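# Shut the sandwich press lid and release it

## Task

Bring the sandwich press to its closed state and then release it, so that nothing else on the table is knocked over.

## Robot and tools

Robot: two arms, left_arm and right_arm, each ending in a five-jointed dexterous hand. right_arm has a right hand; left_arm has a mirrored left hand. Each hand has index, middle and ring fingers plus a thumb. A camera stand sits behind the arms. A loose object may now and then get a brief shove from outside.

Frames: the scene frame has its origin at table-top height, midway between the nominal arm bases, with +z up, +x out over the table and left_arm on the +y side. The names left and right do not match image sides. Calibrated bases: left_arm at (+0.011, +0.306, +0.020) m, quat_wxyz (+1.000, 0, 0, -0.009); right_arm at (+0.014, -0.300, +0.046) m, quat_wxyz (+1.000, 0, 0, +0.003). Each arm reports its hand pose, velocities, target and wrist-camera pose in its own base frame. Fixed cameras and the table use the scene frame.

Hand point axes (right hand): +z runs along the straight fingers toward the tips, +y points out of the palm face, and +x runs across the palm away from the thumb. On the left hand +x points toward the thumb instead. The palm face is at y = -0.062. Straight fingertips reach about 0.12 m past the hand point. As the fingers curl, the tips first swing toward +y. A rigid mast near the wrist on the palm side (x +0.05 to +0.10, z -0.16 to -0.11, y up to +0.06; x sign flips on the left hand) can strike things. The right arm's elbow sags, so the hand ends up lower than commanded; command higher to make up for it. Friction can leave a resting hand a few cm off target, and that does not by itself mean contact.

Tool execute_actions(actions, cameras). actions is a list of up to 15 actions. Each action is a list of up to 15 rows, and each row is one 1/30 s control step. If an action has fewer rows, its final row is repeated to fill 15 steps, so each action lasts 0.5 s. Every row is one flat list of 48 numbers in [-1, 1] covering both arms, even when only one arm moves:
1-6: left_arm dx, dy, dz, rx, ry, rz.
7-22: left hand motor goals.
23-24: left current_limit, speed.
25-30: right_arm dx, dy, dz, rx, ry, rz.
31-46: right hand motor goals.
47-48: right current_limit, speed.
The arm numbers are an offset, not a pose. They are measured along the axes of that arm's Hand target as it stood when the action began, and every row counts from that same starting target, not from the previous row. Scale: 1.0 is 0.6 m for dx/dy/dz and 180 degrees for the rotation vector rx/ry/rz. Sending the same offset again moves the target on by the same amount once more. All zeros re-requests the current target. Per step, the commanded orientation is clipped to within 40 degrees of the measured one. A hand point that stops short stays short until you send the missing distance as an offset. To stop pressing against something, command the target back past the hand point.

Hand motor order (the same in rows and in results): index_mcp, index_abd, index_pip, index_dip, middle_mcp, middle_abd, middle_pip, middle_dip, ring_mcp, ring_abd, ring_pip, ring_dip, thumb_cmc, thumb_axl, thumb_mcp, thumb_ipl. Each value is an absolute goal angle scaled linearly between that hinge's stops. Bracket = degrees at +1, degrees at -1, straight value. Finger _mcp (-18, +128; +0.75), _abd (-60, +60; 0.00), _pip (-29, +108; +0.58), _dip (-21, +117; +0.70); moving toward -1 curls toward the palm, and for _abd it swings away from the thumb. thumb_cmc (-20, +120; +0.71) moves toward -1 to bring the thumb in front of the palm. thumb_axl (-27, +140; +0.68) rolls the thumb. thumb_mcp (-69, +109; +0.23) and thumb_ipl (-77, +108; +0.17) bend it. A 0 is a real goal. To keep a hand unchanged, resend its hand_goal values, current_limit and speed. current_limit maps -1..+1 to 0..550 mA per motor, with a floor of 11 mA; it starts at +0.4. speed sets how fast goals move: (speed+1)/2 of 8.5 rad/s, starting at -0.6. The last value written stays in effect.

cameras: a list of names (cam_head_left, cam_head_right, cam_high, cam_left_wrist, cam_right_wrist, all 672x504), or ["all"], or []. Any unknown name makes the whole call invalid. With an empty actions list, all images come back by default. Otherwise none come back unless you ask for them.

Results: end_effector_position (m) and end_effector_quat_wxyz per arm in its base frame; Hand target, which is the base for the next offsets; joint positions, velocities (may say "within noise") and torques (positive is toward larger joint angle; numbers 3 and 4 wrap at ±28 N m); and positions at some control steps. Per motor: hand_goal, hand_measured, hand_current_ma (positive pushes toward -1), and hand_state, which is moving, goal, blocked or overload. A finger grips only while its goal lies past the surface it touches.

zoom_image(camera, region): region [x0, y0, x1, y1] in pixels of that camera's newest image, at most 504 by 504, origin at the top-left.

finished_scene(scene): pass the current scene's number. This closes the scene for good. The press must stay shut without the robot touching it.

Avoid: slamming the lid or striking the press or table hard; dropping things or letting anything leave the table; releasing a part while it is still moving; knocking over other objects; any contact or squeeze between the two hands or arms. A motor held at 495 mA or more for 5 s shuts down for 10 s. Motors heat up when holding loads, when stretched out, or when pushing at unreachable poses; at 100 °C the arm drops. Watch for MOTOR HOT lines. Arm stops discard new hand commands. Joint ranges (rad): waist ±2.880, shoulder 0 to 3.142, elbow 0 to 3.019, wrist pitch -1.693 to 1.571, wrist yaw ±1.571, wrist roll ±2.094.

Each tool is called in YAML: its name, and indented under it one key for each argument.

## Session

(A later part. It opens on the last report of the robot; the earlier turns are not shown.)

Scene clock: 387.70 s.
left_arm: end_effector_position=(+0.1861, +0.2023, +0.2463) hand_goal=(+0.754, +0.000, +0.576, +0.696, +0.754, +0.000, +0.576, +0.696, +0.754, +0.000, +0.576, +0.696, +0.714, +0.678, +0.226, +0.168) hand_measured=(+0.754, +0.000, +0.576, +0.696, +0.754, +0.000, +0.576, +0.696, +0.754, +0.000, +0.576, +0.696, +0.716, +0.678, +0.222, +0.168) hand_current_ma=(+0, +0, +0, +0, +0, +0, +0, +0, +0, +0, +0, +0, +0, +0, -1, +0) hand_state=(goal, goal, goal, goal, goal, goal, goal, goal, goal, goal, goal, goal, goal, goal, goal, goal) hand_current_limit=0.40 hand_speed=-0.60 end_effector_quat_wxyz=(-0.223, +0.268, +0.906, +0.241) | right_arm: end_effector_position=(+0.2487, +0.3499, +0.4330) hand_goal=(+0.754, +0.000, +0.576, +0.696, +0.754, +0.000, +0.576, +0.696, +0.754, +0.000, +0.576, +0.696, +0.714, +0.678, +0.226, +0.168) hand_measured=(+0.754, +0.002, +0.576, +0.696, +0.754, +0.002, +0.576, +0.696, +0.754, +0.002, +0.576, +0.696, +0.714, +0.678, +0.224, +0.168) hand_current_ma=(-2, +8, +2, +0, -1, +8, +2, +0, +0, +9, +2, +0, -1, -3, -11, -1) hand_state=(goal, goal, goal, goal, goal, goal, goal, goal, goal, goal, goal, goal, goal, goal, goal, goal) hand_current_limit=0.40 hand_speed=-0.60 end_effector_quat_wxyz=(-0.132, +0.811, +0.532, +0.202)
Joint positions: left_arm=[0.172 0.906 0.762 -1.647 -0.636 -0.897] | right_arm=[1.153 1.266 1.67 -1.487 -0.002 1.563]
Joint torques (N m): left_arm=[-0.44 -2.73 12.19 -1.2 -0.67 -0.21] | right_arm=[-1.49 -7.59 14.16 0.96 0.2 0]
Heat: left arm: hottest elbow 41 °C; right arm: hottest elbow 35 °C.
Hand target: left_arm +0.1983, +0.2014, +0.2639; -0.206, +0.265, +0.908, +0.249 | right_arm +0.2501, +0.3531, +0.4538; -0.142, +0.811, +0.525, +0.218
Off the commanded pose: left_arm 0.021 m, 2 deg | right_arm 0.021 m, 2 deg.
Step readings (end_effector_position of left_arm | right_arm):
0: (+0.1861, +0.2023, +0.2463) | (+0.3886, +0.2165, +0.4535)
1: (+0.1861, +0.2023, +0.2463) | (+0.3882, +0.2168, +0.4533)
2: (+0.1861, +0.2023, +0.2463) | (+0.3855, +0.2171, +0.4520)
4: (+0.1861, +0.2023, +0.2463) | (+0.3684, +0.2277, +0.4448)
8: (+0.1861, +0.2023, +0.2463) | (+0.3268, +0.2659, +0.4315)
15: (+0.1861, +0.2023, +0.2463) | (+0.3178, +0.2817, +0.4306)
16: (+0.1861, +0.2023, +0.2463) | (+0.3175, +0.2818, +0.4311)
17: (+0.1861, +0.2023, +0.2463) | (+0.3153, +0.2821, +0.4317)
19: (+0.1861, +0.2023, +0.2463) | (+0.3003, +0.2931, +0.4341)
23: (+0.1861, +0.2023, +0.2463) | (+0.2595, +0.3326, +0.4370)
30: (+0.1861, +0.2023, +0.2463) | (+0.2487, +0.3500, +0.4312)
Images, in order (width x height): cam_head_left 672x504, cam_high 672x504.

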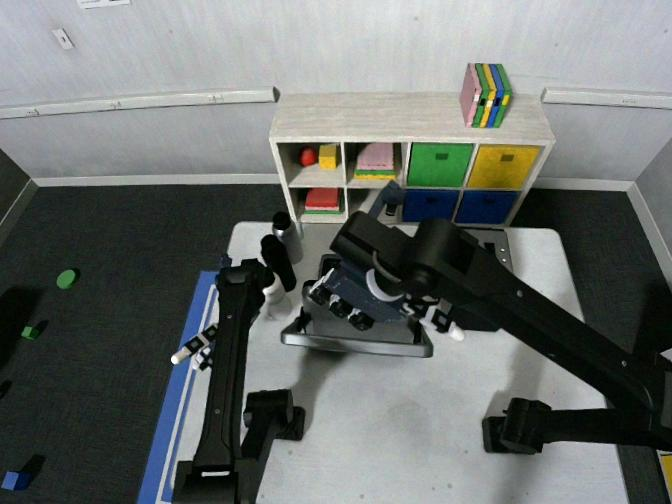

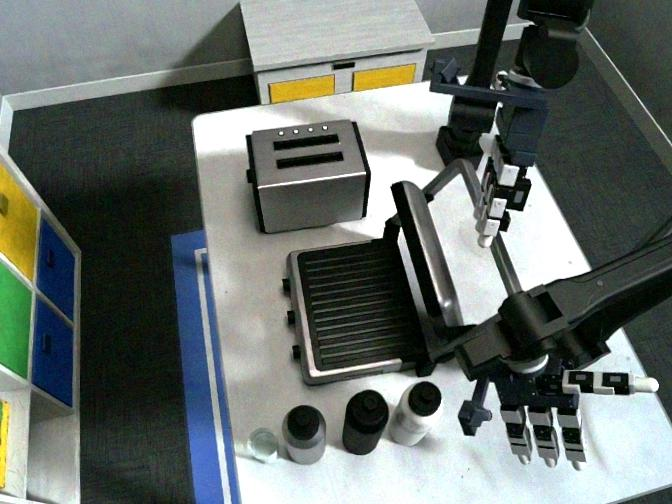

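execute_actions:
  actions:
    - [[0,0,0,0,0,0,0.754,0,0.576,0.696,0.754,0,0.576,0.696,0.754,0,0.576,0.696,0.714,0.678,0.226,0.168,0.4,-0.6,-0.006,-0.18,-0.003,0.0255,-0.041,-0.0618,0.754,0,0.576,0.696,0.754,0,0.576,0.696,0.754,0,0.576,0.696,0.714,0.678,0.226,0.168,0.4,-0.6]]
    - [[0,0,0,0,0,0,0.754,0,0.576,0.696,0.754,0,0.576,0.696,0.754,0,0.576,0.696,0.714,0.678,0.226,0.168,0.4,-0.6,-0.019,-0.037,0.05,0.0255,-0.041,-0.0618,0.754,0,0.576,0.696,0.754,0,0.576,0.696,0.754,0,0.576,0.696,0.714,0.678,0.226,0.168,0.4,-0.6]]
  cameras: ["cam_head_left","cam_head_right","cam_high"]

Scene clock: 399.83 s.
left_arm: end_effector_position=(+0.1861, +0.2023, +0.2463) hand_goal=(+0.754, +0.000, +0.576, +0.696, +0.754, +0.000, +0.576, +0.696, +0.754, +0.000, +0.576, +0.696, +0.714, +0.678, +0.226, +0.168) hand_measured=(+0.754, +0.000, +0.576, +0.696, +0.754, +0.000, +0.576, +0.696, +0.754, +0.000, +0.576, +0.696, +0.716, +0.678, +0.222, +0.168) hand_current_ma=(+0, +0, +0, +0, +0, +0, +0, +0, +0, +0, +0, +0, +0, +0, -1, +0) hand_state=(goal, goal, goal, goal, goal, goal, goal, goal, goal, goal, goal, goal, goal, goal, goal, goal) hand_current_limit=0.40 hand_speed=-0.60 end_effector_quat_wxyz=(-0.223, +0.268, +0.906, +0.241) | right_arm: end_effector_position=(+0.1327, +0.3960, +0.4269) hand_goal=(+0.754, +0.000, +0.576, +0.696, +0.754, +0.000, +0.576, +0.696, +0.754, +0.000, +0.576, +0.696, +0.714, +0.678, +0.226, +0.168) hand_measured=(+0.754, +0.002, +0.576, +0.696, +0.754, +0.002, +0.576, +0.696, +0.754, +0.002, +0.576, +0.696, +0.714, +0.678, +0.224, +0.168) hand_current_ma=(-2, +8, +2, +0, -2, +8, +2, +0, -1, +9, +2, +0, -1, -3, -13, -1) hand_state=(goal, goal, goal, goal, goal, goal, goal, goal, goal, goal, goal, goal, goal, goal, goal, goal) hand_current_limit=0.40 hand_speed=-0.60 end_effector_quat_wxyz=(-0.103, +0.707, +0.691, +0.111)
Joint positions: left_arm=[0.172 0.906 0.762 -1.647 -0.636 -0.897] | right_arm=[1.448 1.335 1.752 -1.684 -0.022 1.475]
Joint torques (N m): left_arm=[-0.5 -2.73 12.19 -1.18 -0.67 -0.21] | right_arm=[-0.32 -8.23 8.94 0.83 -0.07 -0.17]
Heat: left arm: hottest elbow 42 °C; right arm: hottest elbow 36 °C.
Hand target: left_arm +0.1983, +0.2014, +0.2639; -0.206, +0.265, +0.908, +0.249 | right_arm +0.1287, +0.3993, +0.4215; -0.093, +0.702, +0.700, +0.094
Off the commanded pose: left_arm 0.021 m, 2 deg | right_arm 0.007 m, 3 deg.
joint sent to its limit (right arm) — joint 4 (wrist pitch), lower limit. The joint targets still meet the commanded pose.
Step readings (end_effector_position of left_arm | right_arm):
0: (+0.1861, +0.2023, +0.2463) | (+0.2487, +0.3499, +0.4330)
1: (+0.1861, +0.2023, +0.2463) | (+0.2483, +0.3498, +0.4331)
2: (+0.1861, +0.2023, +0.2463) | (+0.2458, +0.3490, +0.4338)
4: (+0.1861, +0.2023, +0.2463) | (+0.2287, +0.3523, +0.4352)
8: (+0.1861, +0.2023, +0.2463) | (+0.1693, +0.3766, +0.4364)
15: (+0.1861, +0.2023, +0.2463) | (+0.1492, +0.3897, +0.4364)
16: (+0.1861, +0.2023, +0.2463) | (+0.1492, +0.3899, +0.4357)
17: (+0.1861, +0.2023, +0.2463) | (+0.1482, +0.3900, +0.4342)
19: (+0.1861, +0.2023, +0.2463) | (+0.1439, +0.3902, +0.4312)
23: (+0.1861, +0.2023, +0.2463) | (+0.1354, +0.3925, +0.4288)
30: (+0.1861, +0.2023, +0.2463) | (+0.1324, +0.3949, +0.4266)
Images, in order (width x height): cam_head_left 672x504, cam_head_right 672x504, cam_high 672x504.

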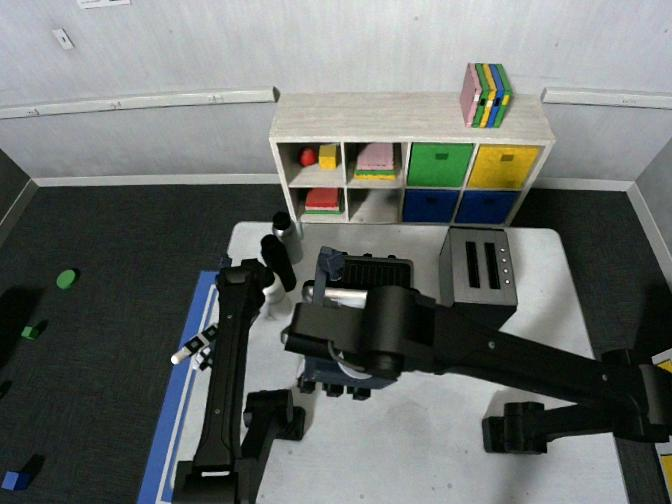

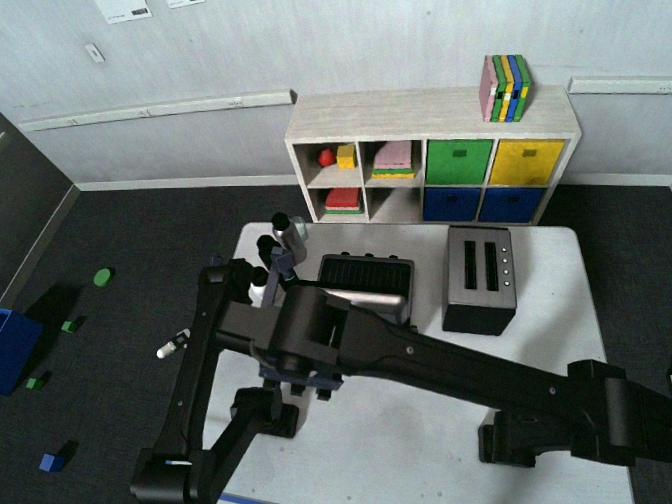

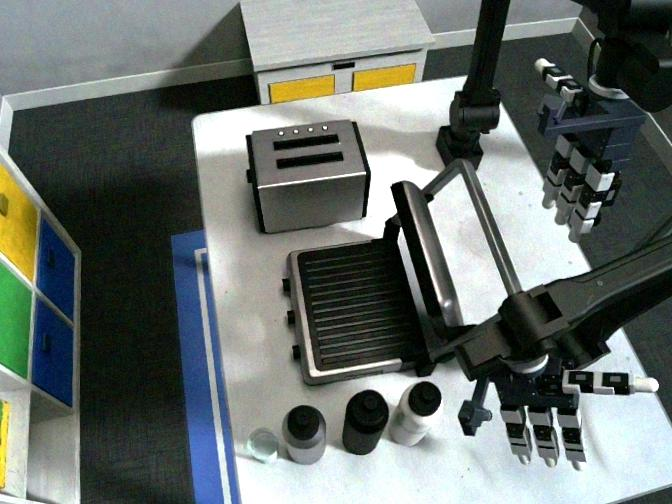

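execute_actions:
  actions:
    - [[0,0,0,0,0,0,0.754,0,0.576,0.696,0.754,0,0.576,0.696,0.754,0,0.576,0.696,0.714,0.678,0.226,0.168,0.4,-0.6,-0.039,0,0.145,0,-0.02,0,0.754,0,0.576,0.696,0.754,0,0.576,0.696,0.754,0,0.576,0.696,0.714,0.678,0.226,0.168,0.4,-0.6]]
    - [[0,0,0,0,0,0,0.754,0,0.576,0.696,0.754,0,0.576,0.696,0.754,0,0.576,0.696,0.714,0.678,0.226,0.168,0.4,-0.6,-0.02,0,0.12,0,-0.04,0,0.754,0,0.576,0.696,0.754,0,0.576,0.696,0.754,0,0.576,0.696,0.714,0.678,0.226,0.168,0.4,-0.6]]
  cameras: ["all"]

Scene clock: 407.73 s.
left_arm: end_effector_position=(+0.1861, +0.2023, +0.2463) hand_goal=(+0.754, +0.000, +0.576, +0.696, +0.754, +0.000, +0.576, +0.696, +0.754, +0.000, +0.576, +0.696, +0.714, +0.678, +0.226, +0.168) hand_measured=(+0.754, +0.000, +0.576, +0.696, +0.754, +0.000, +0.576, +0.696, +0.754, +0.000, +0.576, +0.696, +0.716, +0.678, +0.222, +0.168) hand_current_ma=(+0, +0, +0, +0, +0, +0, +0, +0, +0, +0, +0, +0, +0, +0, -1, +0) hand_state=(goal, goal, goal, goal, goal, goal, goal, goal, goal, goal, goal, goal, goal, goal, goal, goal) hand_current_limit=0.40 hand_speed=-0.60 end_effector_quat_wxyz=(-0.223, +0.268, +0.906, +0.241) | right_arm: end_effector_position=(+0.1329, +0.3969, +0.2543) hand_goal=(+0.754, +0.000, +0.576, +0.696, +0.754, +0.000, +0.576, +0.696, +0.754, +0.000, +0.576, +0.696, +0.714, +0.678, +0.226, +0.168) hand_measured=(+0.754, +0.002, +0.576, +0.696, +0.754, +0.002, +0.576, +0.696, +0.754, +0.002, +0.576, +0.696, +0.714, +0.678, +0.222, +0.168) hand_current_ma=(-2, +8, +2, +0, -2, +8, +2, +0, -1, +9, +2, +0, -1, -3, -15, -1) hand_state=(goal, goal, goal, goal, goal, goal, goal, goal, goal, goal, goal, goal, goal, goal, goal, goal) hand_current_limit=0.40 hand_speed=-0.60 end_effector_quat_wxyz=(-0.022, +0.714, +0.699, +0.019)
Joint positions: left_arm=[0.172 0.906 0.762 -1.647 -0.636 -0.897] | right_arm=[1.453 1.41 1.379 -1.483 -0.011 1.474]
Joint torques (N m): left_arm=[-0.5 -2.78 12.19 -1.18 -0.67 -0.21] | right_arm=[-0.21 -10.58 9.73 0.83 0.22 -0.11]
Heat: left arm: hottest elbow 42 °C; right arm: hottest elbow 35 °C.
Hand target: left_arm +0.1983, +0.2014, +0.2639; -0.206, +0.265, +0.908, +0.249 | right_arm +0.1287, +0.4020, +0.2583; -0.027, +0.707, +0.706, +0.027
Off the commanded pose: left_arm 0.021 m, 2 deg | right_arm 0.008 m, 2 deg.
Step readings (end_effector_position of left_arm | right_arm):
0: (+0.1861, +0.2023, +0.2463) | (+0.1328, +0.3960, +0.4269)
1: (+0.1861, +0.2023, +0.2463) | (+0.1327, +0.3959, +0.4258)
2: (+0.1861, +0.2023, +0.2463) | (+0.1327, +0.3959, +0.4216)
4: (+0.1861, +0.2023, +0.2463) | (+0.1323, +0.3929, +0.4001)
8: (+0.1861, +0.2023, +0.2463) | (+0.1315, +0.3868, +0.3476)
15: (+0.1861, +0.2023, +0.2463) | (+0.1325, +0.3948, +0.3248)
16: (+0.1861, +0.2023, +0.2463) | (+0.1325, +0.3951, +0.3247)
17: (+0.1861, +0.2023, +0.2463) | (+0.1328, +0.3956, +0.3229)
19: (+0.1861, +0.2023, +0.2463) | (+0.1331, +0.3955, +0.3125)
23: (+0.1861, +0.2023, +0.2463) | (+0.1325, +0.3906, +0.2782)
30: (+0.1861, +0.2023, +0.2463) | (+0.1328, +0.3967, +0.2543)

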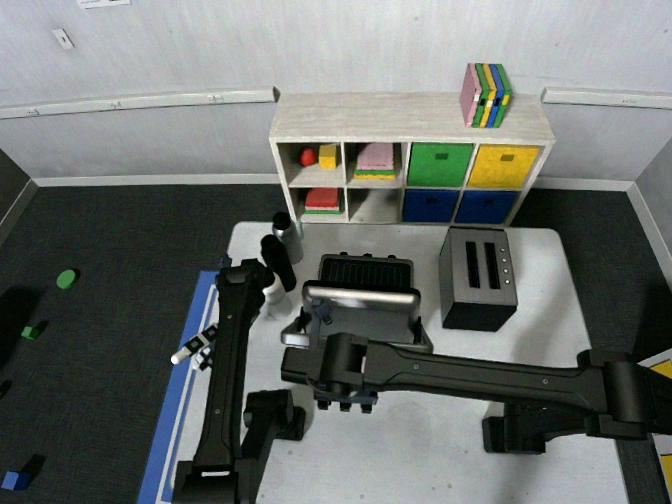

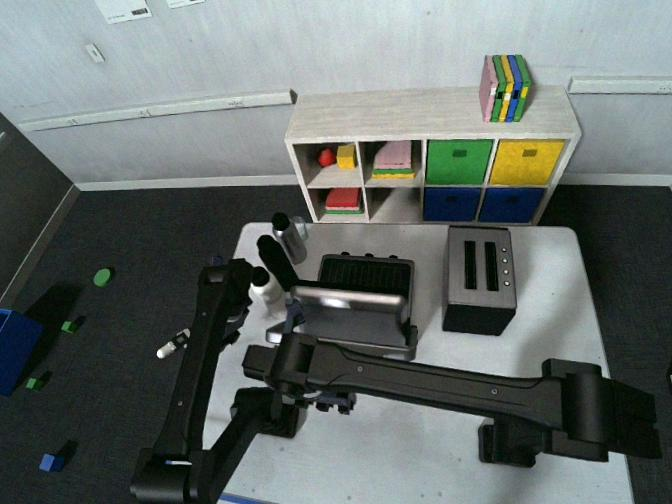

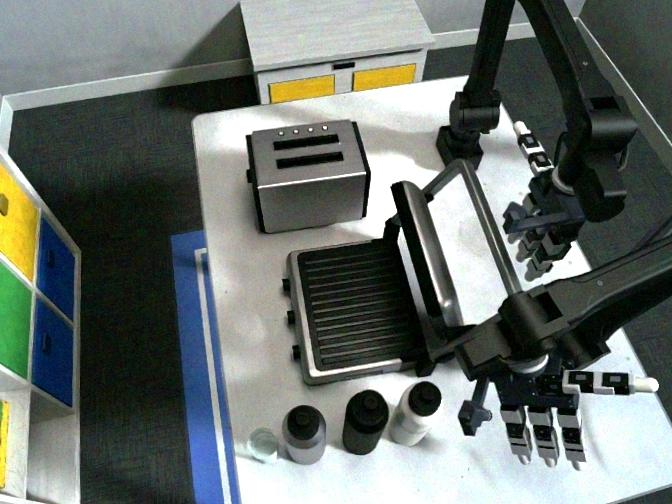

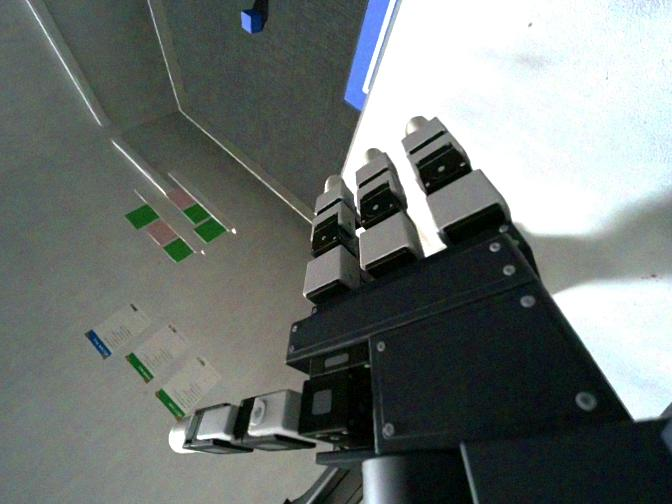

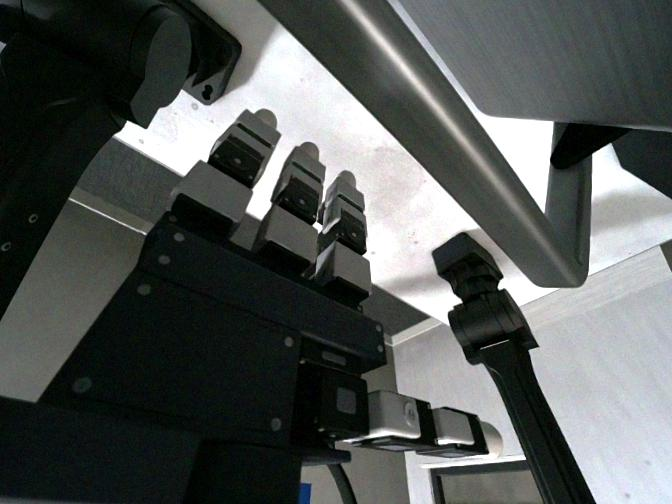

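execute_actions:
  actions:
    - [[0,0,0,0,0,0,0.754,0,0.576,0.696,0.754,0,0.576,0.696,0.754,0,0.576,0.696,0.714,0.678,0.226,0.168,0.4,-0.6,0,0.083,0,0,0,0,0.754,0,0.576,0.696,0.754,0,0.576,0.696,0.754,0,0.576,0.696,0.714,0.678,0.226,0.168,0.4,-0.6]]
  cameras: ["cam_head_left","cam_right_wrist"]

zoom_image:
  camera: "cam_right_wrist"
  region: [168, 0, 672, 378]

Scene clock: 432.93 s.
left_arm: end_effector_position=(+0.1861, +0.2023, +0.2463) hand_goal=(+0.754, +0.000, +0.576, +0.696, +0.754, +0.000, +0.576, +0.696, +0.754, +0.000, +0.576, +0.696, +0.714, +0.678, +0.226, +0.168) hand_measured=(+0.754, +0.000, +0.576, +0.696, +0.754, +0.000, +0.576, +0.696, +0.754, +0.000, +0.576, +0.696, +0.716, +0.678, +0.222, +0.168) hand_current_ma=(+0, +0, +0, +0, +0, +0, +0, +0, +0, +0, +0, +0, +0, +0, -1, +0) hand_state=(goal, goal, goal, goal, goal, goal, goal, goal, goal, goal, goal, goal, goal, goal, goal, goal) hand_current_limit=0.40 hand_speed=-0.60 end_effector_quat_wxyz=(-0.223, +0.268, +0.906, +0.241) | right_arm: end_effector_position=(+0.1750, +0.3913, +0.2533) hand_goal=(+0.754, +0.000, +0.576, +0.696, +0.754, +0.000, +0.576, +0.696, +0.754, +0.000, +0.576, +0.696, +0.714, +0.678, +0.226, +0.168) hand_measured=(+0.754, +0.002, +0.576, +0.696, +0.754, +0.002, +0.576, +0.696, +0.754, +0.002, +0.576, +0.696, +0.714, +0.678, +0.222, +0.168) hand_current_ma=(-3, +8, +2, +0, -3, +8, +2, +0, -3, +9, +2, +0, -1, -3, -15, -1) hand_state=(goal, goal, goal, goal, goal, goal, goal, goal, goal, goal, goal, goal, goal, goal, goal, goal) hand_current_limit=0.40 hand_speed=-0.60 end_effector_quat_wxyz=(-0.020, +0.710, +0.703, +0.019)
Joint positions: left_arm=[0.172 0.906 0.762 -1.647 -0.636 -0.897] | right_arm=[1.352 1.414 1.379 -1.483 -0.013 1.363]
Joint torques (N m): left_arm=[-0.5 -2.73 12.19 -1.2 -0.67 -0.21] | right_arm=[-1.49 -9.05 11.7 0.75 -0.04 -0.11]
Heat: left arm: hottest elbow 42 °C; right arm: hottest elbow 35 °C.
Hand target: left_arm +0.1983, +0.2014, +0.2639; -0.206, +0.265, +0.908, +0.249 | right_arm +0.1786, +0.4019, +0.2584; -0.027, +0.707, +0.706, +0.027
Off the commanded pose: left_arm 0.021 m, 2 deg | right_arm 0.012 m, 1 deg.
Step readings (end_effector_position of left_arm | right_arm):
0: (+0.1861, +0.2023, +0.2463) | (+0.1329, +0.3969, +0.2543)
1: (+0.1861, +0.2023, +0.2463) | (+0.1329, +0.3970, +0.2543)
2: (+0.1861, +0.2023, +0.2463) | (+0.1339, +0.3972, +0.2543)
4: (+0.1861, +0.2023, +0.2463) | (+0.1392, +0.3973, +0.2543)
8: (+0.1861, +0.2023, +0.2463) | (+0.1615, +0.3924, +0.2545)
15: (+0.1861, +0.2023, +0.2463) | (+0.1748, +0.3901, +0.2542)
Images, in order (width x height): cam_head_left 672x504, cam_right_wrist 672x504.

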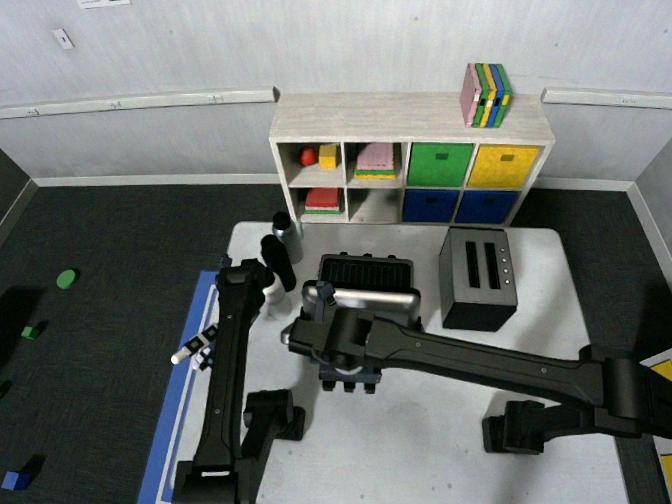

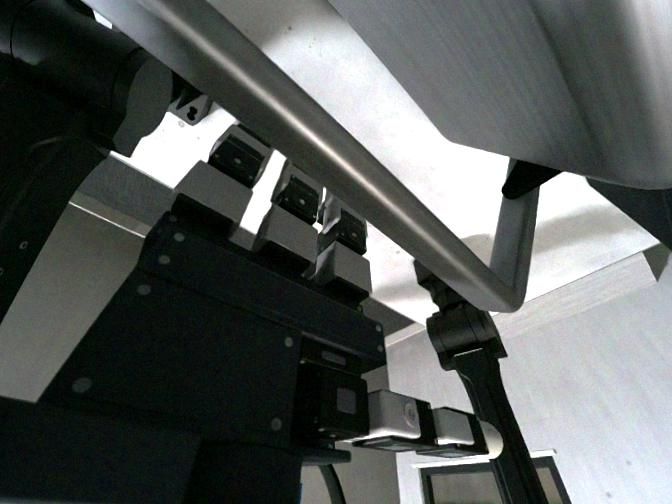

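Scaled by 1.000.

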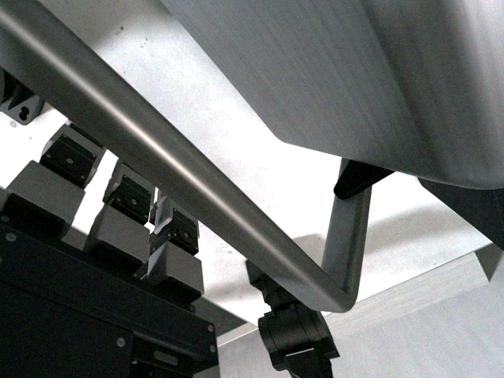

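execute_actions:
  actions:
    - [[0,0,0,0,0,0,0.754,0,0.576,0.696,0.754,0,0.576,0.696,0.754,0,0.576,0.696,0.714,0.678,0.226,0.168,0.4,-0.6,0,0.058,-0.02,0,0,0,0.754,0,0.576,0.696,0.754,0,0.576,0.696,0.754,0,0.576,0.696,0.714,0.678,0.226,0.168,0.4,-0.6]]
  cameras: ["cam_high","cam_right_wrist"]

zoom_image:
  camera: "cam_high"
  region: [420, 120, 672, 310]

Scene clock: 443.10 s.
left_arm: end_effector_position=(+0.1861, +0.2023, +0.2463) hand_goal=(+0.754, +0.000, +0.576, +0.696, +0.754, +0.000, +0.576, +0.696, +0.754, +0.000, +0.576, +0.696, +0.714, +0.678, +0.226, +0.168) hand_measured=(+0.754, +0.000, +0.576, +0.696, +0.754, +0.000, +0.576, +0.696, +0.754, +0.000, +0.576, +0.696, +0.716, +0.678, +0.222, +0.168) hand_current_ma=(+0, +0, +0, +0, +0, +0, +0, +0, +0, +0, +0, +0, +0, +0, -1, +0) hand_state=(goal, goal, goal, goal, goal, goal, goal, goal, goal, goal, goal, goal, goal, goal, goal, goal) hand_current_limit=0.40 hand_speed=-0.60 end_effector_quat_wxyz=(-0.223, +0.268, +0.906, +0.241) | right_arm: end_effector_position=(+0.2032, +0.3870, +0.2530) hand_goal=(+0.754, +0.000, +0.576, +0.696, +0.754, +0.000, +0.576, +0.696, +0.754, +0.000, +0.576, +0.696, +0.714, +0.678, +0.226, +0.168) hand_measured=(+0.756, +0.002, +0.576, +0.696, +0.752, +0.002, +0.576, +0.696, +0.752, +0.002, +0.576, +0.696, +0.714, +0.678, +0.222, +0.168) hand_current_ma=(+10, +8, +1, +0, -8, +8, +1, +0, -8, +9, +1, +0, -2, -3, -15, -1) hand_state=(goal, goal, goal, goal, goal, goal, goal, goal, goal, goal, goal, goal, goal, goal, goal, goal) hand_current_limit=0.40 hand_speed=-0.60 end_effector_quat_wxyz=(-0.020, +0.712, +0.702, +0.009)
Joint positions: left_arm=[0.172 0.906 0.762 -1.647 -0.636 -0.897] | right_arm=[1.28 1.432 1.4 -1.502 -0.026 1.294]
Joint torques (N m): left_arm=[-0.44 -2.73 12.21 -1.18 -0.67 -0.21] | right_arm=[-2.37 -10.52 14.13 0.28 0.36 -0.26]
Heat: left arm: hottest elbow 42 °C; right arm: hottest elbow 36 °C.
Hand target: left_arm +0.1983, +0.2014, +0.2639; -0.206, +0.265, +0.908, +0.249 | right_arm +0.2133, +0.4009, +0.2704; -0.027, +0.707, +0.706, +0.027
Off the commanded pose: left_arm 0.021 m, 2 deg | right_arm 0.025 m, 2 deg.
Step readings (end_effector_position of left_arm | right_arm):
0: (+0.1861, +0.2023, +0.2463) | (+0.1750, +0.3913, +0.2533)
1: (+0.1861, +0.2023, +0.2463) | (+0.1751, +0.3914, +0.2533)
2: (+0.1861, +0.2023, +0.2463) | (+0.1757, +0.3916, +0.2531)
4: (+0.1861, +0.2023, +0.2463) | (+0.1806, +0.3909, +0.2526)
8: (+0.1861, +0.2023, +0.2463) | (+0.1981, +0.3869, +0.2528)
15: (+0.1861, +0.2023, +0.2463) | (+0.2032, +0.3868, +0.2529)
Images, in order (width x height): cam_high 672x504, cam_right_wrist 672x504.

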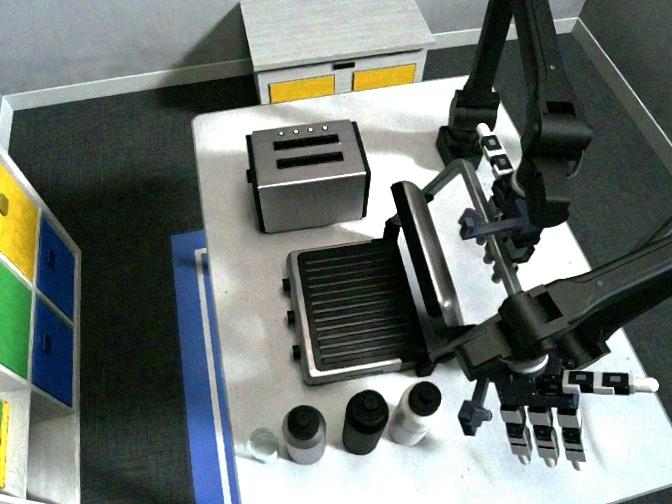

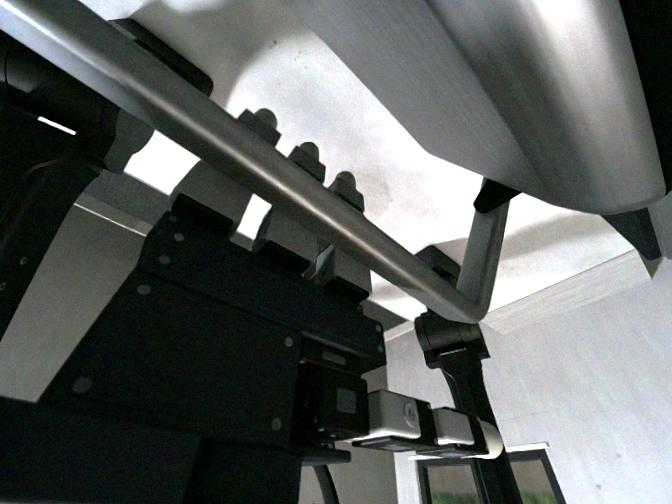

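Scaled by 2.000 from the camera's 672x504 image, which has a finer 960x720 frame.

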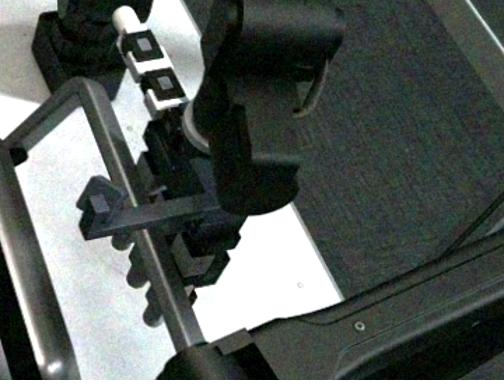

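execute_actions:
  actions:
    - [[0,0,0,0,0,0,0.754,0,0.576,0.696,0.754,0,0.576,0.696,0.754,0,0.576,0.696,0.714,0.678,0.226,0.168,0.4,-0.6,0,0,-0.03,0,0,0,0.754,0,0.576,0.696,0.754,0,0.576,0.696,0.754,0,0.576,0.696,0.714,0.678,0.226,0.168,0.4,-0.6]]
  cameras: ["cam_right_wrist"]

Scene clock: 451.40 s.
left_arm: end_effector_position=(+0.1861, +0.2023, +0.2463) hand_goal=(+0.754, +0.000, +0.576, +0.696, +0.754, +0.000, +0.576, +0.696, +0.754, +0.000, +0.576, +0.696, +0.714, +0.678, +0.226, +0.168) hand_measured=(+0.754, +0.000, +0.576, +0.696, +0.754, +0.000, +0.576, +0.696, +0.754, +0.000, +0.576, +0.696, +0.716, +0.678, +0.222, +0.168) hand_current_ma=(+0, +0, +0, +0, +0, +0, +0, +0, +0, +0, +0, +0, +0, +0, -1, +0) hand_state=(goal, goal, goal, goal, goal, goal, goal, goal, goal, goal, goal, goal, goal, goal, goal, goal) hand_current_limit=0.40 hand_speed=-0.60 end_effector_quat_wxyz=(-0.223, +0.268, +0.906, +0.241) | right_arm: end_effector_position=(+0.2030, +0.3881, +0.2693) hand_goal=(+0.754, +0.000, +0.576, +0.696, +0.754, +0.000, +0.576, +0.696, +0.754, +0.000, +0.576, +0.696, +0.714, +0.678, +0.226, +0.168) hand_measured=(+0.762, +0.000, +0.576, +0.696, +0.752, +0.002, +0.576, +0.696, +0.752, +0.002, +0.576, +0.696, +0.714, +0.678, +0.222, +0.168) hand_current_ma=(+36, +0, +1, +0, -8, +8, +1, +0, -8, +9, +1, +0, -2, -3, -15, -1) hand_state=(goal, goal, goal, goal, goal, goal, goal, goal, goal, goal, goal, goal, goal, goal, goal, goal) hand_current_limit=0.40 hand_speed=-0.60 end_effector_quat_wxyz=(-0.021, +0.710, +0.704, +0.008)
Joint positions: left_arm=[0.172 0.906 0.762 -1.647 -0.636 -0.897] | right_arm=[1.28 1.435 1.446 -1.549 -0.029 1.289]
Joint torques (N m): left_arm=[-0.5 -2.78 12.19 -1.18 -0.67 -0.21] | right_arm=[-2.78 -10.52 14.22 0.05 0.44 -0.15]
Heat: left arm: hottest elbow 42 °C; right arm: hottest elbow 36 °C.
Hand target: left_arm +0.1983, +0.2014, +0.2639; -0.206, +0.265, +0.908, +0.249 | right_arm +0.2133, +0.3996, +0.2883; -0.027, +0.707, +0.706, +0.027
Off the commanded pose: left_arm 0.021 m, 2 deg | right_arm 0.025 m, 2 deg.
Step readings (end_effector_position of left_arm | right_arm):
0: (+0.1861, +0.2023, +0.2463) | (+0.2032, +0.3871, +0.2528)
1: (+0.1861, +0.2023, +0.2463) | (+0.2032, +0.3871, +0.2530)
2: (+0.1861, +0.2023, +0.2463) | (+0.2032, +0.3868, +0.2537)
4: (+0.1861, +0.2023, +0.2463) | (+0.2030, +0.3864, +0.2571)
8: (+0.1861, +0.2023, +0.2463) | (+0.2032, +0.3883, +0.2657)
15: (+0.1861, +0.2023, +0.2463) | (+0.2030, +0.3881, +0.2690)
Images, in order (width x height): cam_right_wrist 672x504.

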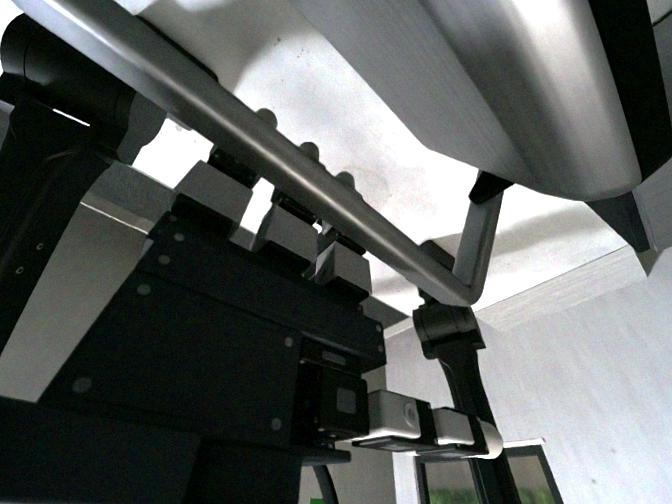

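execute_actions:
  actions:
    - [[0,0,0,0,0,0,0.754,0,0.576,0.696,0.754,0,0.576,0.696,0.754,0,0.576,0.696,0.714,0.678,0.226,0.168,0.4,-0.6,0,0,-0.005,0,-0.01,0.02,0.754,0,-0.1,0.2,0.754,0,-0.1,0.2,0.754,0,-0.1,0.2,0.714,0.678,0.226,0.168,0,-0.7]]
    - [[0,0,0,0,0,0,0.754,0,0.576,0.696,0.754,0,0.576,0.696,0.754,0,0.576,0.696,0.714,0.678,0.226,0.168,0.4,-0.6,0,0,0,0,0,0,0.754,0,-0.371,-0.535,0.754,0,-0.371,-0.535,0.754,0,-0.371,-0.535,0.714,0.678,0.226,0.168,0,-0.7]]
  cameras: ["cam_right_wrist","cam_high"]

Scene clock: 462.30 s.
left_arm: end_effector_position=(+0.1861, +0.2023, +0.2463) hand_goal=(+0.754, +0.000, +0.576, +0.696, +0.754, +0.000, +0.576, +0.696, +0.754, +0.000, +0.576, +0.696, +0.714, +0.678, +0.226, +0.168) hand_measured=(+0.754, +0.000, +0.576, +0.696, +0.754, +0.000, +0.576, +0.696, +0.754, +0.000, +0.576, +0.696, +0.716, +0.678, +0.222, +0.168) hand_current_ma=(+0, +0, +0, +0, +0, +0, +0, +0, +0, +0, +0, +0, +0, +0, -1, +0) hand_state=(goal, goal, goal, goal, goal, goal, goal, goal, goal, goal, goal, goal, goal, goal, goal, goal) hand_current_limit=0.40 hand_speed=-0.60 end_effector_quat_wxyz=(-0.223, +0.268, +0.906, +0.241) | right_arm: end_effector_position=(+0.2046, +0.3890, +0.2749) hand_goal=(+0.754, +0.000, -0.370, -0.534, +0.754, +0.000, -0.370, -0.534, +0.754, +0.000, -0.370, -0.534, +0.714, +0.678, +0.226, +0.168) hand_measured=(+0.762, +0.000, -0.362, -0.516, +0.756, +0.002, -0.364, -0.520, +0.752, +0.002, -0.362, -0.524, +0.714, +0.678, +0.222, +0.168) hand_current_ma=(+36, +0, +27, +73, +11, +8, +25, +55, -6, +9, +28, +39, -2, -3, -15, -1) hand_state=(goal, goal, goal, goal, goal, goal, goal, goal, goal, goal, goal, goal, goal, goal, goal, goal) hand_current_limit=0.00 hand_speed=-0.70 end_effector_quat_wxyz=(-0.011, +0.725, +0.689, -0.002)
Joint positions: left_arm=[0.172 0.906 0.762 -1.647 -0.636 -0.897] | right_arm=[1.28 1.465 1.492 -1.589 -0.022 1.331]
Joint torques (N m): left_arm=[-0.44 -2.67 12.19 -1.18 -0.67 -0.21] | right_arm=[-2.2 -10.05 13.9 0.31 0.54 0.01]
Heat: left arm: hottest elbow 43 °C; right arm: hottest elbow 38 °C.
Hand target: left_arm +0.1983, +0.2014, +0.2639; -0.206, +0.265, +0.908, +0.249 | right_arm +0.2133, +0.3994, +0.2914; -0.017, +0.729, +0.684, +0.015
Off the commanded pose: left_arm 0.021 m, 2 deg | right_arm 0.021 m, 2 deg.
Step readings (end_effector_position of left_arm | right_arm):
0: (+0.1861, +0.2023, +0.2463) | (+0.2030, +0.3881, +0.2693)
1: (+0.1861, +0.2023, +0.2463) | (+0.2030, +0.3881, +0.2694)
2: (+0.1861, +0.2023, +0.2463) | (+0.2030, +0.3880, +0.2700)
4: (+0.1861, +0.2023, +0.2463) | (+0.2034, +0.3880, +0.2721)
8: (+0.1861, +0.2023, +0.2463) | (+0.2042, +0.3898, +0.2746)
15: (+0.1861, +0.2023, +0.2463) | (+0.2045, +0.3893, +0.2745)
16: (+0.1861, +0.2023, +0.2463) | (+0.2045, +0.3892, +0.2745)
17: (+0.1861, +0.2023, +0.2463) | (+0.2045, +0.3892, +0.2746)
19: (+0.1861, +0.2023, +0.2463) | (+0.2045, +0.3890, +0.2747)
23: (+0.1861, +0.2023, +0.2463) | (+0.2045, +0.3892, +0.2747)
30: (+0.1861, +0.2023, +0.2463) | (+0.2046, +0.3892, +0.2748)
Images, in order (width x height): cam_high 672x504, cam_right_wrist 672x504.

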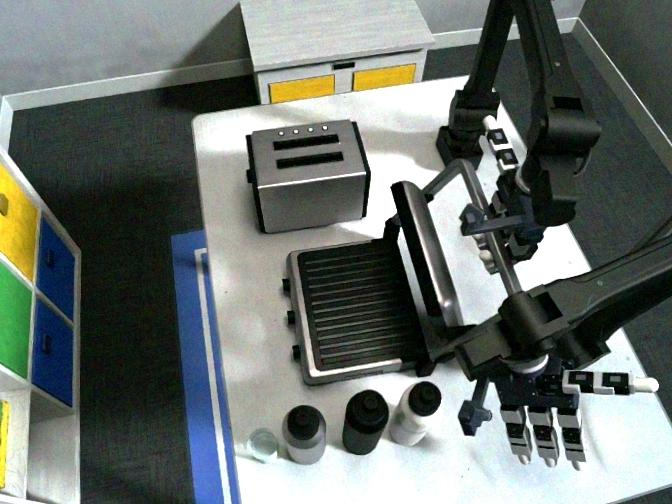

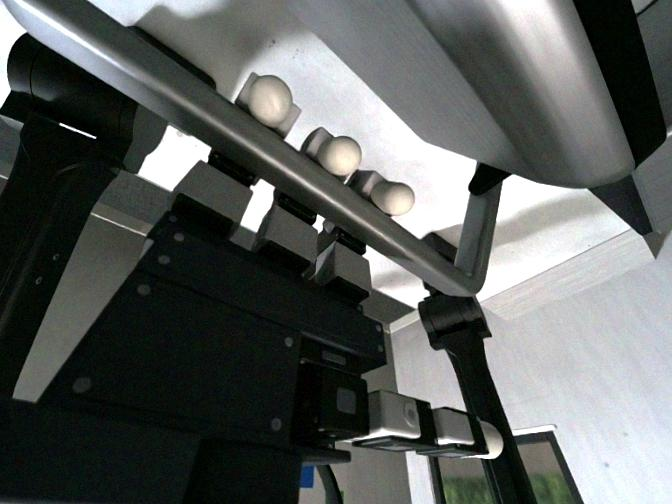

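execute_actions:
  actions:
    - [[0,0,0,0,0,0,0.754,0,0.576,0.696,0.754,0,0.576,0.696,0.754,0,0.576,0.696,0.714,0.678,0.226,0.168,0.4,-0.6,0,0.032,-0.014,0,0,0,0.754,0,-0.371,-0.535,0.754,0,-0.371,-0.535,0.754,0,-0.371,-0.535,0.714,0.678,0.226,0.168,0,-0.7]]
    - [[0,0,0,0,0,0,0.754,0,0.576,0.696,0.754,0,0.576,0.696,0.754,0,0.576,0.696,0.714,0.678,0.226,0.168,0.4,-0.6,0,0.032,-0.014,0,0,0,0.754,0,-0.371,-0.535,0.754,0,-0.371,-0.535,0.754,0,-0.371,-0.535,0.714,0.678,0.226,0.168,0,-0.7]]
  cameras: ["cam_right_wrist","cam_high","cam_head_left"]

Scene clock: 481.13 s.
left_arm: end_effector_position=(+0.1861, +0.2023, +0.2463) hand_goal=(+0.754, +0.000, +0.576, +0.696, +0.754, +0.000, +0.576, +0.696, +0.754, +0.000, +0.576, +0.696, +0.714, +0.678, +0.226, +0.168) hand_measured=(+0.754, +0.000, +0.576, +0.696, +0.754, +0.000, +0.576, +0.696, +0.754, +0.000, +0.576, +0.696, +0.716, +0.678, +0.222, +0.168) hand_current_ma=(+0, +0, +0, +0, +0, +0, +0, +0, +0, +0, +0, +0, +0, +0, -1, +0) hand_state=(goal, goal, goal, goal, goal, goal, goal, goal, goal, goal, goal, goal, goal, goal, goal, goal) hand_current_limit=0.40 hand_speed=-0.60 end_effector_quat_wxyz=(-0.223, +0.268, +0.906, +0.241) | right_arm: end_effector_position=(+0.2302, +0.3874, +0.2869) hand_goal=(+0.754, +0.000, -0.370, -0.534, +0.754, +0.000, -0.370, -0.534, +0.754, +0.000, -0.370, -0.534, +0.714, +0.678, +0.226, +0.168) hand_measured=(+0.776, +0.000, -0.354, -0.516, +0.772, +0.002, -0.356, -0.526, +0.766, +0.002, -0.362, -0.532, +0.714, +0.678, +0.222, +0.168) hand_current_ma=(+98, +0, +65, +71, +73, +6, +53, +28, +52, +9, +33, +10, -2, -3, -15, -1) hand_state=(blocked, goal, goal, goal, goal, goal, goal, goal, goal, goal, goal, goal, goal, goal, goal, goal) hand_current_limit=0.00 hand_speed=-0.70 end_effector_quat_wxyz=(-0.015, +0.725, +0.688, -0.012)
Joint positions: left_arm=[0.172 0.906 0.762 -1.647 -0.636 -0.897] | right_arm=[1.217 1.494 1.558 -1.643 -0.037 1.269]
Joint torques (N m): left_arm=[-0.5 -2.73 12.19 -1.18 -0.67 -0.21] | right_arm=[-3.9 -11.16 14.72 0.29 1.07 -0.15]
Motor temperatures (°C): left_arm=[24 26 43 22 25 23] | right_arm=[24 26 40 25 22 22]
Heat: left arm: hottest elbow 43 °C; right arm: hottest elbow 40 °C.
Hand target: left_arm +0.1983, +0.2014, +0.2639; -0.206, +0.265, +0.908, +0.249 | right_arm +0.2517, +0.3962, +0.3079; -0.017, +0.729, +0.684, +0.015
Off the commanded pose: left_arm 0.021 m, 2 deg | right_arm 0.031 m, 3 deg.
Step readings (end_effector_position of left_arm | right_arm):
0: (+0.1861, +0.2023, +0.2463) | (+0.2046, +0.3890, +0.2749)
1: (+0.1861, +0.2023, +0.2463) | (+0.2046, +0.3890, +0.2750)
2: (+0.1861, +0.2023, +0.2463) | (+0.2050, +0.3889, +0.2750)
4: (+0.1861, +0.2023, +0.2463) | (+0.2054, +0.3890, +0.2749)
8: (+0.1861, +0.2023, +0.2463) | (+0.2064, +0.3892, +0.2747)
15: (+0.1861, +0.2023, +0.2463) | (+0.2082, +0.3892, +0.2759)
16: (+0.1861, +0.2023, +0.2463) | (+0.2085, +0.3891, +0.2760)
17: (+0.1861, +0.2023, +0.2463) | (+0.2090, +0.3890, +0.2762)
19: (+0.1861, +0.2023, +0.2463) | (+0.2117, +0.3890, +0.2776)
23: (+0.1861, +0.2023, +0.2463) | (+0.2216, +0.3879, +0.2830)
30: (+0.1861, +0.2023, +0.2463) | (+0.2301, +0.3872, +0.2871)
Images, in order (width x height): cam_head_left 672x504, cam_high 672x504, cam_right_wrist 672x504.

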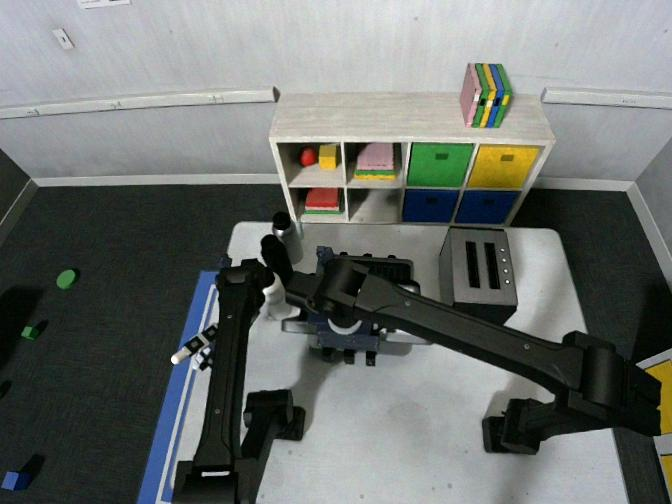

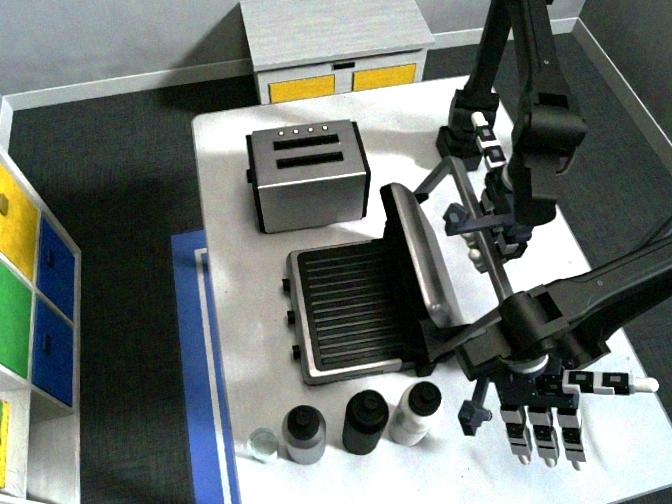

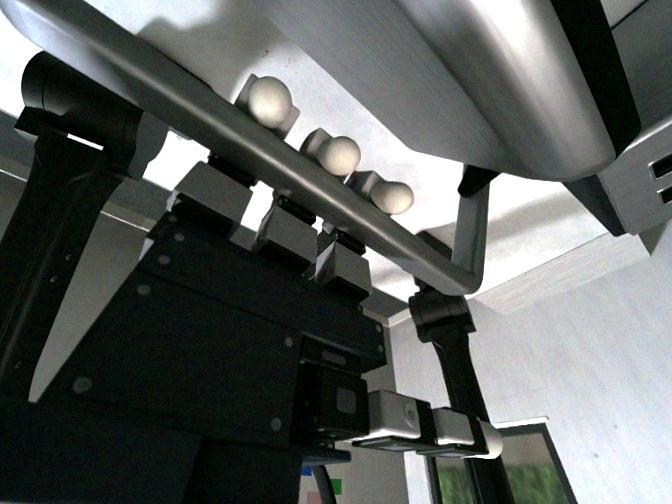

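execute_actions:
  actions:
    - [[0,0,0,0,0,0,0.754,0,0.576,0.696,0.754,0,0.576,0.696,0.754,0,0.576,0.696,0.714,0.678,0.226,0.168,0.4,-0.6,0,0.034,-0.008,0,0,0,0.754,0,-0.371,-0.535,0.754,0,-0.371,-0.535,0.754,0,-0.371,-0.535,0.714,0.678,0.226,0.168,0,-0.7]]
    - [[0,0,0,0,0,0,0.754,0,0.576,0.696,0.754,0,0.576,0.696,0.754,0,0.576,0.696,0.714,0.678,0.226,0.168,0.4,-0.6,0,0.034,-0.007,0,0,0,0.754,0,-0.371,-0.535,0.754,0,-0.371,-0.535,0.754,0,-0.371,-0.535,0.714,0.678,0.226,0.168,0,-0.7]]
  cameras: ["cam_right_wrist","cam_high"]

Scene clock: 486.30 s.
left_arm: end_effector_position=(+0.1861, +0.2023, +0.2463) hand_goal=(+0.754, +0.000, +0.576, +0.696, +0.754, +0.000, +0.576, +0.696, +0.754, +0.000, +0.576, +0.696, +0.714, +0.678, +0.226, +0.168) hand_measured=(+0.754, +0.000, +0.576, +0.696, +0.754, +0.000, +0.576, +0.696, +0.754, +0.000, +0.576, +0.696, +0.716, +0.678, +0.222, +0.168) hand_current_ma=(+0, +0, +0, +0, +0, +0, +0, +0, +0, +0, +0, +0, +0, +0, -1, +0) hand_state=(goal, goal, goal, goal, goal, goal, goal, goal, goal, goal, goal, goal, goal, goal, goal, goal) hand_current_limit=0.40 hand_speed=-0.60 end_effector_quat_wxyz=(-0.223, +0.268, +0.906, +0.241) | right_arm: end_effector_position=(+0.2787, +0.3841, +0.3011) hand_goal=(+0.754, +0.000, -0.370, -0.534, +0.754, +0.000, -0.370, -0.534, +0.754, +0.000, -0.370, -0.534, +0.714, +0.678, +0.226, +0.168) hand_measured=(+0.760, +0.000, -0.356, -0.526, +0.762, +0.002, -0.362, -0.530, +0.764, +0.002, -0.362, -0.532, +0.714, +0.678, +0.222, +0.168) hand_current_ma=(+27, +0, +52, +31, +34, +6, +28, +14, +38, +9, +27, +10, -2, -3, -15, -1) hand_state=(goal, goal, goal, goal, goal, goal, goal, goal, goal, goal, goal, goal, goal, goal, goal, goal) hand_current_limit=0.00 hand_speed=-0.70 end_effector_quat_wxyz=(-0.013, +0.728, +0.685, -0.004)
Joint positions: left_arm=[0.172 0.906 0.762 -1.647 -0.636 -0.897] | right_arm=[1.119 1.533 1.636 -1.672 -0.027 1.18]
Joint torques (N m): left_arm=[-0.5 -2.67 12.19 -1.18 -0.67 -0.21] | right_arm=[-2.78 -10.7 13.93 0.27 0.43 -0.1]
Heat: left arm: hottest elbow 43 °C; right arm: hottest elbow 40 °C.
Hand target: left_arm +0.1983, +0.2014, +0.2639; -0.206, +0.265, +0.908, +0.249 | right_arm +0.2925, +0.3931, +0.3168; -0.016, +0.729, +0.684, +0.015
Off the commanded pose: left_arm 0.021 m, 2 deg | right_arm 0.023 m, 2 deg.
Step readings (end_effector_position of left_arm | right_arm):
0: (+0.1861, +0.2023, +0.2463) | (+0.2302, +0.3874, +0.2869)
1: (+0.1861, +0.2023, +0.2463) | (+0.2303, +0.3874, +0.2870)
2: (+0.1861, +0.2023, +0.2463) | (+0.2308, +0.3873, +0.2871)
4: (+0.1861, +0.2023, +0.2463) | (+0.2336, +0.3872, +0.2882)
8: (+0.1861, +0.2023, +0.2463) | (+0.2442, +0.3861, +0.2921)
15: (+0.1861, +0.2023, +0.2463) | (+0.2548, +0.3852, +0.2956)
16: (+0.1861, +0.2023, +0.2463) | (+0.2548, +0.3853, +0.2956)
17: (+0.1861, +0.2023, +0.2463) | (+0.2554, +0.3855, +0.2959)
19: (+0.1861, +0.2023, +0.2463) | (+0.2580, +0.3854, +0.2965)
23: (+0.1861, +0.2023, +0.2463) | (+0.2688, +0.3846, +0.2992)
30: (+0.1861, +0.2023, +0.2463) | (+0.2787, +0.3840, +0.3012)
Images, in order (width x height): cam_high 672x504, cam_right_wrist 672x504.

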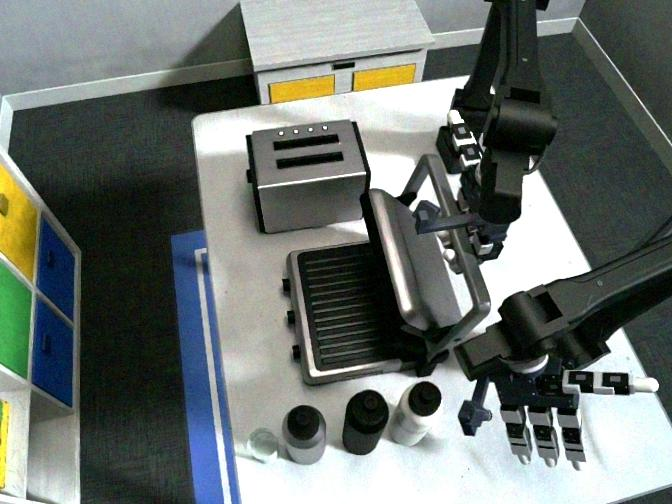

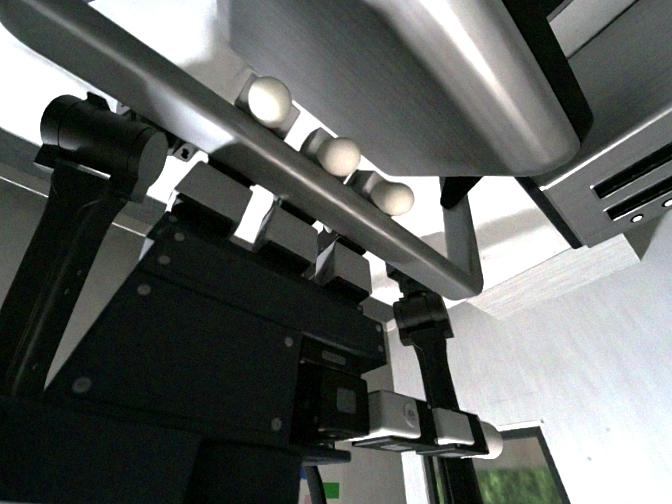

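execute_actions:
  actions:
    - [[0,0,0,0,0,0,0.754,0,0.576,0.696,0.754,0,0.576,0.696,0.754,0,0.576,0.696,0.714,0.678,0.226,0.168,0.4,-0.6,0,0.035,-0.002,0,0,0,0.754,0,-0.371,-0.535,0.754,0,-0.371,-0.535,0.754,0,-0.371,-0.535,0.714,0.678,0.226,0.168,0,-0.7]]
    - [[0,0,0,0,0,0,0.754,0,0.576,0.696,0.754,0,0.576,0.696,0.754,0,0.576,0.696,0.714,0.678,0.226,0.168,0.4,-0.6,0,0.035,-0.002,0,0,0,0.754,0,-0.371,-0.535,0.754,0,-0.371,-0.535,0.754,0,-0.371,-0.535,0.714,0.678,0.226,0.168,0,-0.7]]
  cameras: ["cam_right_wrist","cam_high"]

Scene clock: 493.00 s.
left_arm: end_effector_position=(+0.1861, +0.2023, +0.2463) hand_goal=(+0.754, +0.000, +0.576, +0.696, +0.754, +0.000, +0.576, +0.696, +0.754, +0.000, +0.576, +0.696, +0.714, +0.678, +0.226, +0.168) hand_measured=(+0.754, +0.000, +0.576, +0.696, +0.754, +0.000, +0.576, +0.696, +0.754, +0.000, +0.576, +0.696, +0.716, +0.678, +0.222, +0.168) hand_current_ma=(+0, +0, +0, +0, +0, +0, +0, +0, +0, +0, +0, +0, +0, +0, -1, +0) hand_state=(goal, goal, goal, goal, goal, goal, goal, goal, goal, goal, goal, goal, goal, goal, goal, goal) hand_current_limit=0.40 hand_speed=-0.60 end_effector_quat_wxyz=(-0.223, +0.268, +0.906, +0.241) | right_arm: end_effector_position=(+0.3271, +0.3819, +0.3029) hand_goal=(+0.754, +0.000, -0.370, -0.534, +0.754, +0.000, -0.370, -0.534, +0.754, +0.000, -0.370, -0.534, +0.714, +0.678, +0.226, +0.168) hand_measured=(+0.752, +0.000, -0.364, -0.530, +0.758, +0.002, -0.364, -0.532, +0.758, +0.002, -0.362, -0.532, +0.714, +0.678, +0.222, +0.168) hand_current_ma=(-7, +0, +23, +15, +12, +6, +24, +10, +12, +8, +27, +10, -2, -3, -15, -1) hand_state=(goal, goal, goal, goal, goal, goal, goal, goal, goal, goal, goal, goal, goal, goal, goal, goal) hand_current_limit=0.00 hand_speed=-0.70 end_effector_quat_wxyz=(-0.011, +0.731, +0.683, +0.000)
Joint positions: left_arm=[0.172 0.906 0.762 -1.647 -0.636 -0.897] | right_arm=[1.028 1.589 1.705 -1.681 -0.021 1.096]
Joint torques (N m): left_arm=[-0.5 -2.73 12.19 -1.18 -0.67 -0.21] | right_arm=[-1.08 -11.81 13.97 -0.13 0.11 -0.03]
Heat: left arm: hottest elbow 43 °C; right arm: hottest elbow 40 °C.
Hand target: left_arm +0.1983, +0.2014, +0.2639; -0.206, +0.265, +0.908, +0.249 | right_arm +0.3343, +0.3903, +0.3191; -0.017, +0.729, +0.684, +0.015
Off the commanded pose: left_arm 0.021 m, 2 deg | right_arm 0.020 m, 2 deg.
Step readings (end_effector_position of left_arm | right_arm):
0: (+0.1861, +0.2023, +0.2463) | (+0.2787, +0.3841, +0.3011)
1: (+0.1861, +0.2023, +0.2463) | (+0.2787, +0.3841, +0.3011)
2: (+0.1861, +0.2023, +0.2463) | (+0.2792, +0.3843, +0.3013)
4: (+0.1861, +0.2023, +0.2463) | (+0.2821, +0.3842, +0.3016)
8: (+0.1861, +0.2023, +0.2463) | (+0.2934, +0.3835, +0.3031)
15: (+0.1861, +0.2023, +0.2463) | (+0.3029, +0.3822, +0.3028)
16: (+0.1861, +0.2023, +0.2463) | (+0.3030, +0.3824, +0.3028)
17: (+0.1861, +0.2023, +0.2463) | (+0.3042, +0.3824, +0.3030)
19: (+0.1861, +0.2023, +0.2463) | (+0.3070, +0.3839, +0.3038)
23: (+0.1861, +0.2023, +0.2463) | (+0.3171, +0.3838, +0.3048)
30: (+0.1861, +0.2023, +0.2463) | (+0.3270, +0.3816, +0.3031)
Images, in order (width x height): cam_high 672x504, cam_right_wrist 672x504.

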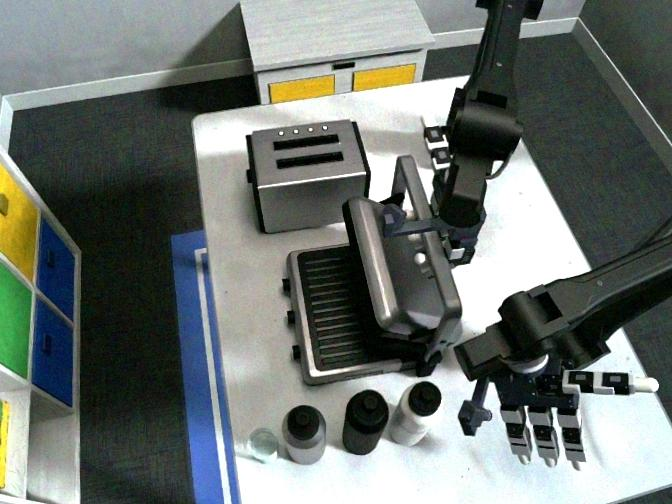

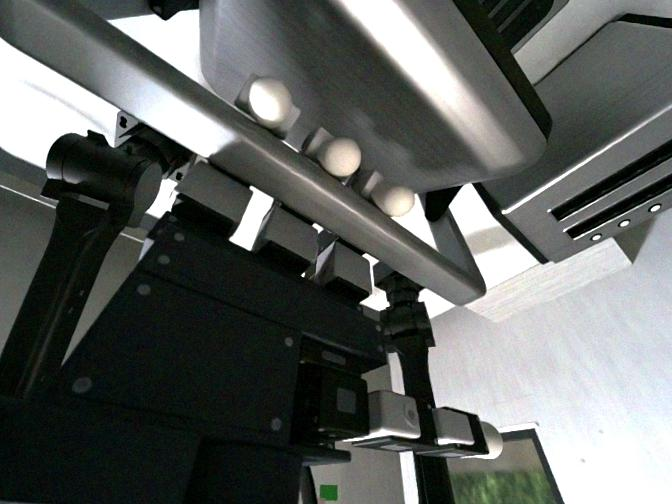

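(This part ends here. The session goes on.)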